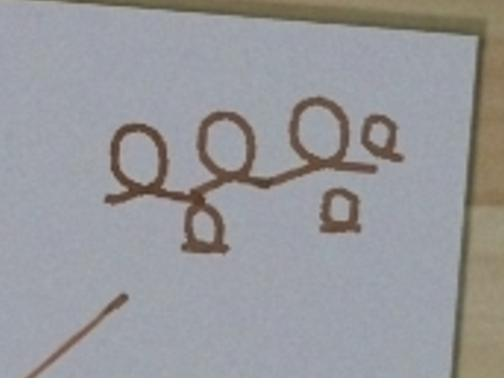

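Request:
execute_actions(actions=[], cameras=["cam_above"])

Request:
show_instructions()

Scene clock: 350.83 s.
left_arm: end_effector_position=(+0.3943, +0.3350, +0.1104) grip_measured=+1.000 grip_effort_nm=0.00 end_effector_quat_wxyz=(+0.619, -0.015, +0.785, -0.003) | right_arm: end_effector_position=(+0.4507, -0.2004, +0.0870) grip_measured=-0.779 grip_effort_nm=-1.03 end_effector_quat_wxyz=(+0.619, -0.394, +0.575, +0.362)
Joint names: [wrist pitch, wrist roll, shoulder, wrist yaw, elbow, waist]
Joint positions: left_arm=[1.014 -0.037 1.582 -0.053 0.332 -0.05 0.094] | right_arm=[1.464 0 2.35 -1.197 0.963 -0.052 0.01]
Joint velocities: within noise
Joint torques (N m): left_arm=[1.66 0.09 -6.48 -0.04 5.29 -0.12] | right_arm=[1.51 -0.01 -8.95 0 3.21 0.23]
Heat: left arm: 44 °C; right arm: 39 °C.
Joint targets: left_arm=[1.021 -0.037 1.573 -0.053 0.341 -0.050] | right_arm=[1.489 0.000 2.342 -1.200 0.961 -0.049]
Tool commands: left_gripper/opening=+1.0 right_gripper/opening=-1.0
Images, in order (width x height): cam_above 672x504.

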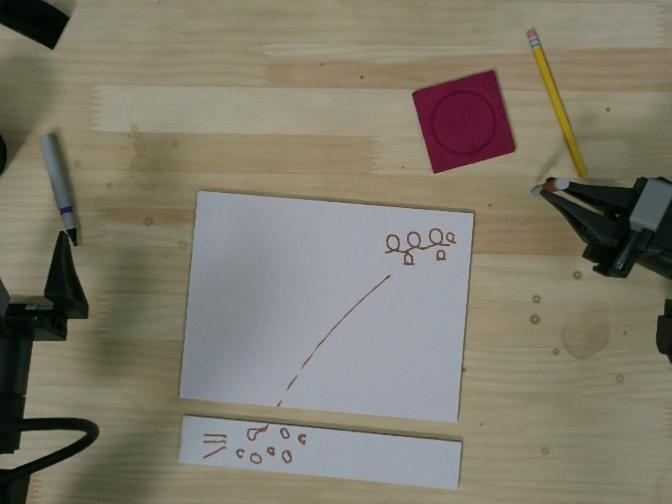

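Reference images for this scene: drawing.

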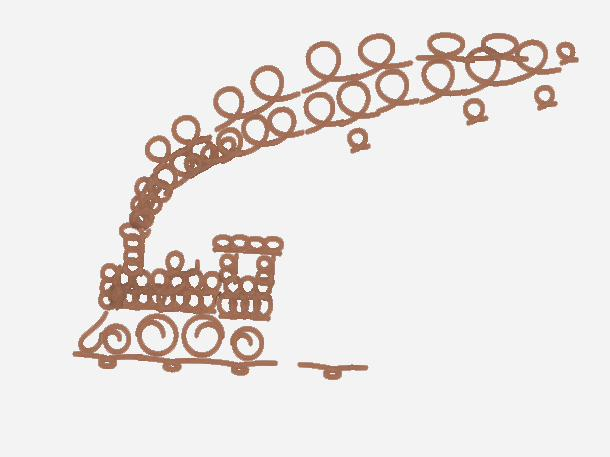

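Request:
zoom_image(camera="cam_above", region=[360, 200, 480, 290])

Scaled by 4.200 from the camera's image (finer frame: 960x720).

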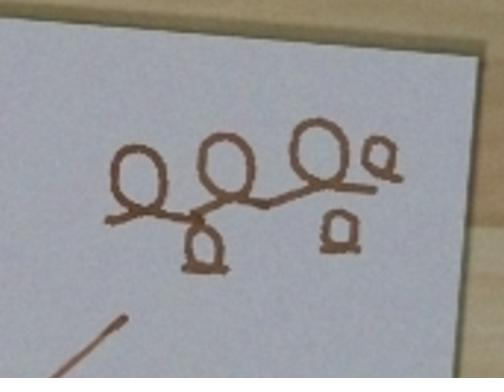

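Request:
move([
  [0,0,0,0,0,0,1, 0,0,0,0.035691,0,0.190101,-1],
  [0,0,0,0,0,0,1, 0,0,0,0.031566,0,0.174364,-1],
  [0,0,0,0,0,0,1, -0.011024,0,0,0.031566,0,0.174364,-1],
], speed=[0.4, 0.05, 0.12], blend=[0, 0, 0])

Scene clock: 368.70 s.
left_arm: end_effector_position=(+0.3943, +0.3350, +0.1104) grip_measured=+1.000 grip_effort_nm=0.00 end_effector_quat_wxyz=(+0.619, -0.015, +0.785, -0.003) | right_arm: end_effector_position=(+0.4101, -0.0435, +0.0807) grip_measured=-0.779 grip_effort_nm=-1.03 end_effector_quat_wxyz=(+0.580, -0.417, +0.565, +0.413)
Joint positions: left_arm=[1.014 -0.037 1.582 -0.053 0.332 -0.05 0.094] | right_arm=[1.41 0 2.35 -0.926 0.963 0.345 0.01]
Joint torques (N m): left_arm=[1.67 0.03 -6.56 -0.05 5.18 0.03] | right_arm=[1.29 -0.01 -9.1 -0.06 3.38 -0.54]
Heat: left arm: 44 °C; right arm: 39 °C.
Joint targets: left_arm=[1.021 -0.037 1.573 -0.053 0.341 -0.050] | right_arm=[1.395 0.000 2.342 -0.932 0.961 0.339]
move: done

Request:
move([
  [0,0,0,0,0,0,1, 0,0,0,-0.009449,0,-0.021834,-1],
  [0,0,0,0,0,0,1, 0,0,0,-0.011588,0,-0.027378,-1],
  [0,0,0,0,0,0,1, 0,0,0,-0.012150,0,-0.030470,-1],
  [0,0,0,0,0,0,1, 0,0,0,-0.010264,0,-0.030470,-1],
  [0,0,0,0,0,0,1, 0,0,0,-0.009497,0,-0.031822,-1],
  [0,0,0,0,0,0,1, 0,0,0,-0.009497,0,-0.025976,-1],
  [0,0,0,0,0,0,1, 0,0,0,-0.006315,0,-0.020408,-1],
  [0,0,0,0,0,0,1, 0,0,0,-0.003675,0,-0.018502,-1],
  [0,0,0,0,0,0,1, 0,0,0,0.000208,0,-0.013076,-1],
  [0,0,0,0,0,0,1, 0,0,0,0.003836,0,-0.006085,-1],
  [0,0,0,0,0,0,1, 0,0,0,0.005526,0,-0.001540,-1],
  [0,0,0,0,0,0,1, 0,0,0,0.006088,0,0.001552,-1],
  [0,0,0,0,0,0,1, 0,0,0,0.004202,0,0.001552,-1],
  [0,0,0,0,0,0,1, 0,0,0,0.003435,0,0.002904,-1],
  [0,0,0,0,0,0,1, 0,0,0,0.003435,0,-0.002942,-1],
], speed=[0.045,0.035,0.02,0.12,0.02,0.039,0.2,0.066,0.068,0.051,0.034,0.02,0.12,0.02,0.039], blend=[0.002,0.002,0.002,0.002,0.002,0.002,0.002,0.002,0.002,0.002,0.002,0.002,0.002,0.002,0])

Request:
move([
  [0,0,0,0,0,0,1, 0,0,0,-0.003182,0,-0.005568,-1],
  [0,0,0,0,0,0,1, 0,0,0,-0.005822,0,-0.007474,-1],
  [0,0,0,0,0,0,1, 0,0,0,-0.009361,0,-0.012341,-1],
  [0,0,0,0,0,0,1, 0,0,0,-0.012884,0,-0.018892,-1],
  [0,0,0,0,0,0,1, 0,0,0,-0.021847,0,-0.036197,-1],
  [0,0,0,0,0,0,1, 0,0,0,-0.028333,0,-0.054521,-1],
  [0,0,0,0,0,0,1, 0,0,0,-0.030032,0,-0.059579,-1],
  [0,0,0,0,0,0,1, 0,0,0,-0.030392,0,-0.062147,-1],
  [0,0,0,0,0,0,1, 0,0,0,-0.028506,0,-0.062147,-1],
  [0,0,0,0,0,0,1, 0,0,0,-0.027606,0,-0.063824,-1],
  [0,0,0,0,0,0,1, 0,0,0,-0.027606,0,-0.057978,-1],
  [0,0,0,0,0,0,1, 0,0,0,-0.024986,0,-0.052844,-1],
  [0,0,0,0,0,0,1, 0,0,0,-0.022681,0,-0.051286,-1],
  [0,0,0,0,0,0,1, 0,0,0,-0.019322,0,-0.046509,-1],
  [0,0,0,0,0,0,1, 0,0,0,-0.016297,0,-0.040222,-1],
], speed=[0.2,0.066,0.068,0.053,0.051,0.031,0.029,0.019,0.12,0.0205,0.039,0.2,0.06,0.058,0.043], blend=[0.002,0.002,0.002,0.002,0.002,0.002,0.002,0.002,0.002,0.002,0.002,0.002,0.002,0.002,0])

Request:
move([
  [0,0,0,0,0,0,1, 0,0,0,0.001333,0,0.004153,-1],
  [0,0,0,0,0,0,1, 0,0,0,0.001693,0,0.006721,-1],
  [0,0,0,0,0,0,1, 0,0,0,-0.000193,0,0.006721,-1],
  [0,0,0,0,0,0,1, 0,0,0,-0.001093,0,0.008398,-1],
  [0,0,0,0,0,0,1, 0,0,0,-0.001093,0,0.002552,-1],
  [0,0,0,0,0,0,1, 0,0,0,-0.003713,0,-0.002582,-1],
  [0,0,0,0,0,0,1, 0,0,0,-0.006018,0,-0.004140,-1],
  [0,0,0,0,0,0,1, 0,0,0,-0.009085,0,-0.008418,-1],
  [0,0,0,0,0,0,1, 0,0,0,-0.012036,0,-0.014299,-1],
  [0,0,0,0,0,0,1, 0,0,0,-0.020627,0,-0.032395,-1],
  [0,0,0,0,0,0,1, 0.011024,0,0,-0.020627,0,-0.032395,-1],
  [0,0,0,0,0,0,1, 0.011024,0,0,0.019794,0,0.103179,-1],
  [0,0,0,0,0,0,1, 0.011024,0,0,0.015669,0,0.087442,-1],
  [0,0,0,0,0,0,1, 0,0,0,0.015669,0,0.087442,-1],
], speed=[0.029,0.019,0.12,0.0205,0.039,0.2,0.06,0.059,0.045,0.049,0.3,0.4,0.05,0.12], blend=[0.002,0.002,0.002,0.002,0.002,0.002,0.002,0.002,0.002,0,0.01,0,0,0], cameras=["cam_above"])

Scene clock: 376.80 s.
left_arm: end_effector_position=(+0.3943, +0.3350, +0.1104) grip_measured=+1.000 grip_effort_nm=0.00 end_effector_quat_wxyz=(+0.619, -0.015, +0.785, -0.003) | right_arm: end_effector_position=(+0.4182, -0.0490, +0.0808) grip_measured=-0.779 grip_effort_nm=-1.03 end_effector_quat_wxyz=(+0.589, -0.405, +0.573, +0.401)
Joint positions: left_arm=[1.014 -0.037 1.582 -0.053 0.332 -0.05 0.094] | right_arm=[1.41 0 2.35 -0.893 0.963 0.337 0.01]
Joint torques (N m): left_arm=[1.64 0.07 -6.54 -0.03 5.3 -0.08] | right_arm=[1.31 -0.01 -9.1 -0.1 3.4 -0.39]
Heat: left arm: 44 °C; right arm: 39 °C.
Joint targets: left_arm=[1.021 -0.037 1.573 -0.053 0.341 -0.050] | right_arm=[1.395 0.000 2.342 -0.903 0.961 0.332]
move: done

Scene clock: 385.10 s.
left_arm: end_effector_position=(+0.3943, +0.3350, +0.1104) grip_measured=+1.000 grip_effort_nm=0.00 end_effector_quat_wxyz=(+0.619, -0.015, +0.785, -0.003) | right_arm: end_effector_position=(+0.4186, -0.0825, +0.0802) grip_measured=-0.779 grip_effort_nm=-1.03 end_effector_quat_wxyz=(+0.576, -0.423, +0.562, +0.417)
Joint positions: left_arm=[1.014 -0.037 1.582 -0.053 0.332 -0.05 0.094] | right_arm=[1.41 0 2.35 -1.052 0.963 0.236 0.01]
Joint torques (N m): left_arm=[1.64 0.06 -6.67 -0.06 5.19 -0.03] | right_arm=[1.23 0 -9.03 0.11 3.32 0.57]
Heat: left arm: 44 °C; right arm: 39 °C.
Joint targets: left_arm=[1.021 -0.037 1.573 -0.053 0.341 -0.050] | right_arm=[1.395 0.000 2.342 -1.041 0.961 0.243]
move: done

Scene clock: 394.20 s.
left_arm: end_effector_position=(+0.3943, +0.3350, +0.1104) grip_measured=+1.000 grip_effort_nm=0.00 end_effector_quat_wxyz=(+0.619, -0.015, +0.785, -0.003) | right_arm: end_effector_position=(+0.3833, -0.0052, +0.0808) grip_measured=-0.779 grip_effort_nm=-1.03 end_effector_quat_wxyz=(+0.565, -0.438, +0.549, +0.434)
Joint positions: left_arm=[1.014 -0.037 1.582 -0.053 0.332 -0.05 0.094] | right_arm=[1.41 0 2.35 -0.902 0.963 0.443 0.01]
Joint torques (N m): left_arm=[1.66 0.05 -6.53 -0.05 5.34 -0.03] | right_arm=[1.27 -0.01 -9.24 -0.06 3.37 -0.54]
Heat: left arm: 44 °C; right arm: 39 °C.
Joint targets: left_arm=[1.021 -0.037 1.573 -0.053 0.341 -0.050] | right_arm=[1.395 0.000 2.342 -0.908 0.961 0.437]
move: done

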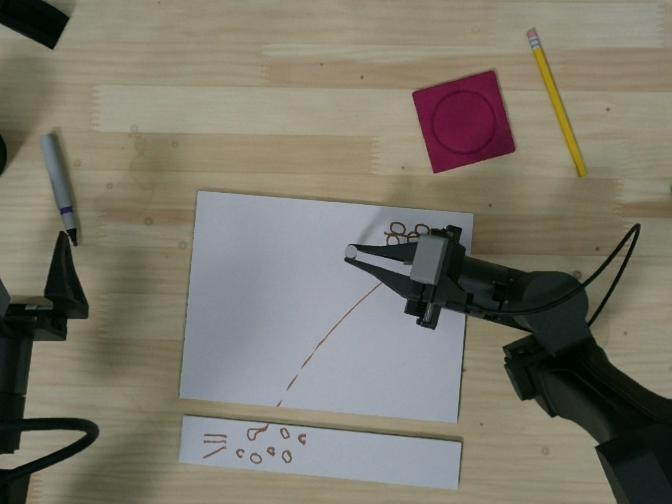

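Request:
move([
  [0,0,0,0,0,0,1, 0,0,0,-0.003043,0,-0.008525,-1],
  [0,0,0,0,0,0,1, 0,0,0,-0.004777,0,-0.012482,-1],
  [0,0,0,0,0,0,1, 0,0,0,-0.005387,0,-0.015524,-1],
  [0,0,0,0,0,0,1, 0,0,0,-0.003501,0,-0.015524,-1],
  [0,0,0,0,0,0,1, 0,0,0,-0.002109,0,-0.017414,-1],
  [0,0,0,0,0,0,1, 0,0,0,-0.002109,0,-0.011568,-1],
  [0,0,0,0,0,0,1, 0,0,0,0.001581,0,-0.005554,-1],
  [0,0,0,0,0,0,1, 0,0,0,0.005116,0,-0.003810,-1],
  [0,0,0,0,0,0,1, 0,0,0,0.009370,0,0.000482,-1],
  [0,0,0,0,0,0,1, 0,0,0,0.013395,0,0.006184,-1],
  [0,0,0,0,0,0,1, 0,0,0,0.015988,0,0.011427,-1],
  [0,0,0,0,0,0,1, 0,0,0,0.016835,0,0.015134,-1],
  [0,0,0,0,0,0,1, 0,0,0,0.014949,0,0.015134,-1],
  [0,0,0,0,0,0,1, 0,0,0,0.013557,0,0.017024,-1],
  [0,0,0,0,0,0,1, 0,0,0,0.013557,0,0.011178,-1],
], speed=[0.043,0.043,0.0197,0.12,0.0226,0.039,0.2,0.06,0.077,0.073,0.05,0.02,0.12,0.0226,0.039], blend=[0.002,0.002,0.002,0.002,0.002,0.002,0.002,0.002,0.002,0.002,0.002,0.002,0.002,0.002,0])

Request:
move([
  [0,0,0,0,0,0,1, 0,0,0,-0.003690,0,-0.006014,-1],
  [0,0,0,0,0,0,1, 0,0,0,-0.007225,0,-0.007758,-1],
  [0,0,0,0,0,0,1, 0,0,0,-0.012198,0,-0.012942,-1],
  [0,0,0,0,0,0,1, 0,0,0,-0.016600,0,-0.019703,-1],
  [0,0,0,0,0,0,1, 0,0,0,-0.025884,0,-0.037911,-1],
  [0,0,0,0,0,0,1, 0,0,0,-0.026279,0,-0.046133,-1],
  [0,0,0,0,0,0,1, 0,0,0,-0.027737,0,-0.049714,-1],
  [0,0,0,0,0,0,1, 0,0,0,-0.028247,0,-0.052568,-1],
  [0,0,0,0,0,0,1, 0,0,0,-0.026361,0,-0.052568,-1],
  [0,0,0,0,0,0,1, 0,0,0,-0.024815,0,-0.054708,-1],
  [0,0,0,0,0,0,1, 0,0,0,-0.024815,0,-0.048862,-1],
  [0,0,0,0,0,0,1, 0,0,0,-0.021575,0,-0.043246,-1],
  [0,0,0,0,0,0,1, 0,0,0,-0.018357,0,-0.041763,-1],
  [0,0,0,0,0,0,1, 0,0,0,-0.014436,0,-0.037852,-1],
  [0,0,0,0,0,0,1, 0,0,0,-0.010796,0,-0.032564,-1],
], speed=[0.2,0.06,0.077,0.068,0.05,0.017,0.038,0.0193,0.12,0.0227,0.039,0.2,0.057,0.071,0.066], blend=[0.002,0.002,0.002,0.002,0.002,0.002,0.002,0.002,0.002,0.002,0.002,0.002,0.002,0.002,0])

Request:
move([
  [0,0,0,0,0,0,1, 0,0,0,0.002166,0,0.004607,-1],
  [0,0,0,0,0,0,1, 0,0,0,0.002943,0,0.008264,-1],
  [0,0,0,0,0,0,1, 0,0,0,0.001057,0,0.008264,-1],
  [0,0,0,0,0,0,1, 0,0,0,-0.000489,0,0.010404,-1],
  [0,0,0,0,0,0,1, 0,0,0,-0.000489,0,0.004558,-1],
  [0,0,0,0,0,0,1, 0,0,0,-0.003729,0,-0.001058,-1],
  [0,0,0,0,0,0,1, 0,0,0,-0.006947,0,-0.002541,-1],
  [0,0,0,0,0,0,1, 0,0,0,-0.011524,0,-0.007272,-1],
  [0,0,0,0,0,0,1, 0,0,0,-0.015483,0,-0.013569,-1],
  [0,0,0,0,0,0,1, 0,0,0,-0.023682,0,-0.031027,-1],
  [0,0,0,0,0,0,1, 0.011024,0,0,-0.023682,0,-0.031027,-1],
  [0,0,0,0,0,0,1, 0.011024,0,0,-0.012302,0,0.031181,-1],
  [0,0,0,0,0,0,1, 0.011024,0,0,-0.016427,0,0.015444,-1],
  [0,0,0,0,0,0,1, 0,0,0,-0.016427,0,0.015444,-1],
], speed=[0.045,0.02,0.12,0.0227,0.039,0.2,0.057,0.071,0.062,0.044,0.3,0.4,0.05,0.12], blend=[0.002,0.002,0.002,0.002,0.002,0.002,0.002,0.002,0.002,0,0.01,0,0,0])

Scene clock: 405.17 s.
left_arm: end_effector_position=(+0.3943, +0.3350, +0.1104) grip_measured=+1.000 grip_effort_nm=0.00 end_effector_quat_wxyz=(+0.619, -0.015, +0.785, -0.003) | right_arm: end_effector_position=(+0.3961, -0.0021, +0.0811) grip_measured=-0.779 grip_effort_nm=-1.03 end_effector_quat_wxyz=(+0.585, -0.410, +0.569, +0.408)
Joint positions: left_arm=[1.014 -0.037 1.582 -0.053 0.332 -0.05 0.094] | right_arm=[1.41 0 2.35 -0.783 0.963 0.467 0.01]
Joint torques (N m): left_arm=[1.66 0.07 -6.58 -0.02 5.3 -0.01] | right_arm=[1.36 0 -9.14 -0.1 3.44 -0.42]
Heat: left arm: 44 °C; right arm: 40 °C.
Joint targets: left_arm=[1.021 -0.037 1.573 -0.053 0.341 -0.050] | right_arm=[1.395 0.000 2.342 -0.793 0.961 0.462]
move: done

Scene clock: 413.30 s.
left_arm: end_effector_position=(+0.3943, +0.3350, +0.1104) grip_measured=+1.000 grip_effort_nm=0.00 end_effector_quat_wxyz=(+0.619, -0.015, +0.785, -0.003) | right_arm: end_effector_position=(+0.4035, -0.0293, +0.0808) grip_measured=-0.779 grip_effort_nm=-1.03 end_effector_quat_wxyz=(+0.578, -0.420, +0.563, +0.416)
Joint positions: left_arm=[1.014 -0.037 1.582 -0.053 0.332 -0.05 0.094] | right_arm=[1.41 0 2.35 -0.897 0.963 0.383 0.01]
Joint torques (N m): left_arm=[1.69 0.07 -6.42 -0.04 5.39 -0.09] | right_arm=[1.31 -0.01 -9.1 0.11 3.38 0.51]
Heat: left arm: 44 °C; right arm: 40 °C.
Joint targets: left_arm=[1.021 -0.037 1.573 -0.053 0.341 -0.050] | right_arm=[1.395 0.000 2.342 -0.885 0.961 0.390]
move: done

Scene clock: 422.57 s.
left_arm: end_effector_position=(+0.3943, +0.3350, +0.1104) grip_measured=+1.000 grip_effort_nm=0.00 end_effector_quat_wxyz=(+0.619, -0.015, +0.785, -0.003) | right_arm: end_effector_position=(+0.3672, -0.0063, +0.0804) grip_measured=-0.779 grip_effort_nm=-1.03 end_effector_quat_wxyz=(+0.541, -0.466, +0.526, +0.462)
Joint positions: left_arm=[1.014 -0.037 1.582 -0.053 0.332 -0.05 0.094] | right_arm=[1.41 0 2.35 -1.018 0.963 0.43 0.01]
Joint torques (N m): left_arm=[1.65 0.03 -6.53 -0.06 5.45 -0.14] | right_arm=[1.24 -0.01 -9.05 -0.07 3.3 -0.54]
Heat: left arm: 44 °C; right arm: 40 °C.
Joint targets: left_arm=[1.021 -0.037 1.573 -0.053 0.341 -0.050] | right_arm=[1.395 0.000 2.342 -1.024 0.961 0.424]
move: done

Request:
move([
  [0,0,0,0,0,0,1, 0,0,0,-0.003053,0,-0.007800,-1],
  [0,0,0,0,0,0,1, 0,0,0,-0.003971,0,-0.009981,-1],
  [0,0,0,0,0,0,1, 0,0,0,-0.004325,0,-0.011870,-1],
  [0,0,0,0,0,0,1, 0,0,0,-0.002439,0,-0.011870,-1],
  [0,0,0,0,0,0,1, 0,0,0,-0.001466,0,-0.013231,-1],
  [0,0,0,0,0,0,1, 0,0,0,-0.001466,0,-0.007385,-1],
  [0,0,0,0,0,0,1, 0,0,0,0.001510,0,-0.001985,-1],
  [0,0,0,0,0,0,1, 0,0,0,0.004374,0,-0.000250,-1],
  [0,0,0,0,0,0,1, 0,0,0,0.007188,0,0.003432,-1],
  [0,0,0,0,0,0,1, 0,0,0,0.009031,0,0.008538,-1],
  [0,0,0,0,0,0,1, 0,0,0,0.007145,0,0.008538,-1],
  [0,0,0,0,0,0,1, 0,0,0,0.006172,0,0.009899,-1],
  [0,0,0,0,0,0,1, 0,0,0,0.006172,0,0.004053,-1],
  [0,0,0,0,0,0,1, 0,0,0,0.003196,0,-0.001347,-1],
  [0,0,0,0,0,0,1, 0,0,0,0.000332,0,-0.003082,-1],
], speed=[0.04,0.034,0.0172,0.12,0.02,0.039,0.2,0.052,0.057,0.027,0.12,0.02,0.039,0.2,0.052], blend=[0.0015,0.0015,0.0015,0.0015,0.0015,0.0015,0.0015,0.0015,0.0015,0.0015,0.0015,0.0015,0.0015,0.0015,0])

Request:
move([
  [0,0,0,0,0,0,1, 0,0,0,-0.003385,0,-0.004718,-1],
  [0,0,0,0,0,0,1, 0,0,0,-0.007489,0,-0.013046,-1],
  [0,0,0,0,0,0,1, 0.011024,0,0,-0.007489,0,-0.013046,-1],
  [0,0,0,0,0,0,1, 0.011024,0,0,-0.036307,0,0.072495,-1],
  [0,0,0,0,0,0,1, 0.011024,0,0,-0.040432,0,0.056758,-1],
  [0,0,0,0,0,0,1, 0,0,0,-0.040432,0,0.056758,-1],
], speed=[0.055,0.04,0.3,0.4,0.05,0.12], blend=[0.0015,0,0.01,0,0,0])

Request:
move([
  [0,0,0,0,0,0,1, 0,0,0,-0.012154,0,-0.019408,-1],
  [0,0,0,0,0,0,1, 0,0,0,-0.013556,0,-0.021352,-1],
  [0,0,0,0,0,0,1, 0,0,0,-0.014647,0,-0.022085,-1],
  [0,0,0,0,0,0,1, 0,0,0,-0.014647,0,-0.016239,-1],
  [0,0,0,0,0,0,1, 0,0,0,-0.013153,0,-0.011651,-1],
  [0,0,0,0,0,0,1, 0,0,0,-0.013517,0,-0.011044,-1],
  [0,0,0,0,0,0,1, 0,0,0,-0.011631,0,-0.011044,-1],
  [0,0,0,0,0,0,1, 0,0,0,-0.011222,0,-0.009306,-1],
  [0,0,0,0,0,0,1, 0,0,0,-0.010182,0,-0.007150,-1],
  [0,0,0,0,0,0,1, 0,0,0,-0.008780,0,-0.005206,-1],
  [0,0,0,0,0,0,1, 0,0,0,-0.007689,0,-0.004473,-1],
  [0,0,0,0,0,0,1, 0,0,0,-0.007689,0,-0.010319,-1],
  [0,0,0,0,0,0,1, 0,0,0,-0.009183,0,-0.014907,-1],
  [0,0,0,0,0,0,1, 0,0,0,-0.008819,0,-0.015514,-1],
  [0,0,0,0,0,0,1, 0,0,0,-0.010705,0,-0.015514,-1],
], speed=[0.05,0.041,0.0447,0.039,0.2,0.0216,0.12,0.0187,0.0333,0.0417,0.0447,0.039,0.2,0.0216,0.12], blend=[0.0015,0.0015,0.0015,0.0015,0.0015,0.0015,0.0015,0.0015,0.0015,0.0015,0.0015,0.0015,0.0015,0.0015,0])

Request:
move([
  [0,0,0,0,0,0,1, 0,0,0,-0.000409,0,-0.001738,-1],
  [0,0,0,0,0,0,1, 0,0,0,-0.001449,0,-0.003894,-1],
  [0,0,0,0,0,0,1, 0,0,0,-0.011213,0,-0.021651,-1],
  [0,0,0,0,0,0,1, 0.011024,0,0,-0.011213,0,-0.021651,-1],
  [0,0,0,0,0,0,1, 0.011024,0,0,-0.011213,0,-0.200,-1],
], speed=[0.0187,0.033,0.04,0.3,0.4], blend=[0.0015,0.0015,0,0.01,0], cameras=["cam_above"])

Scene clock: 431.93 s.
left_arm: end_effector_position=(+0.3943, +0.3350, +0.1104) grip_measured=+1.000 grip_effort_nm=0.00 end_effector_quat_wxyz=(+0.619, -0.015, +0.785, -0.003) | right_arm: end_effector_position=(+0.3707, -0.0090, +0.0804) grip_measured=-0.779 grip_effort_nm=-1.03 end_effector_quat_wxyz=(+0.544, -0.463, +0.529, +0.458)
Joint positions: left_arm=[1.014 -0.037 1.582 -0.053 0.332 -0.05 0.094] | right_arm=[1.41 0 2.35 -1.011 0.963 0.423 0.01]
Joint torques (N m): left_arm=[1.65 0.04 -6.48 -0.02 5.33 -0.06] | right_arm=[1.26 -0.01 -9.05 -0.07 3.34 -0.53]
Heat: left arm: 44 °C; right arm: 40 °C.
Joint targets: left_arm=[1.021 -0.037 1.573 -0.053 0.341 -0.050] | right_arm=[1.395 0.000 2.342 -1.022 0.961 0.417]
move: done

Scene clock: 437.77 s.
left_arm: end_effector_position=(+0.3943, +0.3350, +0.1104) grip_measured=+1.000 grip_effort_nm=0.00 end_effector_quat_wxyz=(+0.619, -0.015, +0.785, -0.003) | right_arm: end_effector_position=(+0.2645, +0.0265, +0.0791) grip_measured=-0.779 grip_effort_nm=-1.03 end_effector_quat_wxyz=(-0.421, +0.577, -0.406, -0.570)
Joint positions: left_arm=[1.014 -0.037 1.582 -0.053 0.332 -0.05 0.094] | right_arm=[1.411 0 2.35 -1.359 0.963 0.549 0.01]
Joint torques (N m): left_arm=[1.66 0.01 -6.39 -0.03 5.39 0.05] | right_arm=[1.07 -0.01 -8.84 -0.05 3.15 -0.54]
Heat: left arm: 44 °C; right arm: 40 °C.
Joint targets: left_arm=[1.021 -0.037 1.573 -0.053 0.341 -0.050] | right_arm=[1.395 0.000 2.342 -1.365 0.961 0.543]
move: done

Scene clock: 443.03 s.
left_arm: end_effector_position=(+0.3943, +0.3350, +0.1104) grip_measured=+1.000 grip_effort_nm=0.00 end_effector_quat_wxyz=(+0.619, -0.015, +0.785, -0.003) | right_arm: end_effector_position=(+0.2615, +0.0124, +0.0787) grip_measured=-0.779 grip_effort_nm=-1.03 end_effector_quat_wxyz=(-0.405, +0.588, -0.390, -0.581)
Joint positions: left_arm=[1.014 -0.037 1.582 -0.053 0.332 -0.05 0.094] | right_arm=[1.411 0 2.35 -1.446 0.963 0.517 0.01]
Joint torques (N m): left_arm=[1.7 0.04 -6.37 -0.06 5.27 -0.06] | right_arm=[1.03 -0.01 -8.84 -0.08 3.06 -0.66]
Heat: left arm: 44 °C; right arm: 39 °C.
Joint targets: left_arm=[1.021 -0.037 1.573 -0.053 0.341 -0.050] | right_arm=[1.396 0.000 2.342 -1.455 0.961 0.509]
move: done

Scene clock: 447.70 s.
left_arm: end_effector_position=(+0.3943, +0.3350, +0.1104) grip_measured=+1.000 grip_effort_nm=0.00 end_effector_quat_wxyz=(+0.619, -0.015, +0.785, -0.003) | right_arm: end_effector_position=(+0.3710, -0.1410, +0.0825) grip_measured=-0.779 grip_effort_nm=-1.03 end_effector_quat_wxyz=(+0.516, -0.523, +0.475, +0.484)
Joint positions: left_arm=[1.014 -0.037 1.582 -0.053 0.332 -0.05 0.094] | right_arm=[1.468 0 2.35 -1.545 0.963 0.059 0.01]
Joint torques (N m): left_arm=[1.68 0.03 -6.53 -0.04 5.42 -0.01] | right_arm=[1.28 0 -8.77 -0.02 2.97 0.4]
Heat: left arm: 44 °C; right arm: 39 °C.
Joint targets: left_arm=[1.021 -0.037 1.573 -0.053 0.341 -0.050] | right_arm=[1.489 0.000 2.342 -1.550 0.961 0.064]
move: done

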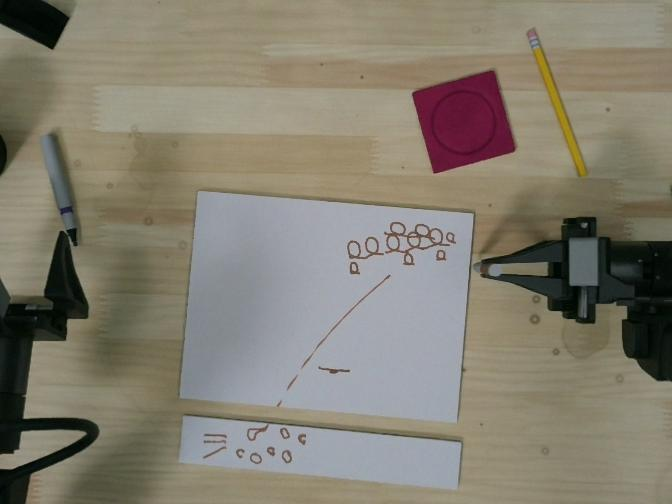

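Request:
zoom_image(camera="cam_above", region=[320, 205, 480, 300])

Request:
zoom_image(camera="cam_above", region=[300, 340, 380, 400])

Scaled by 3.150 from the camera's image (finer frame: 960x720).

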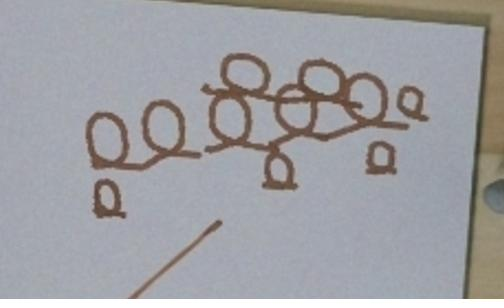

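Scaled by 6.300 from the camera's image (finer frame: 960x720).

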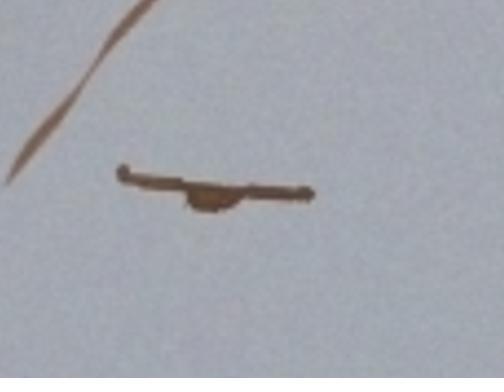

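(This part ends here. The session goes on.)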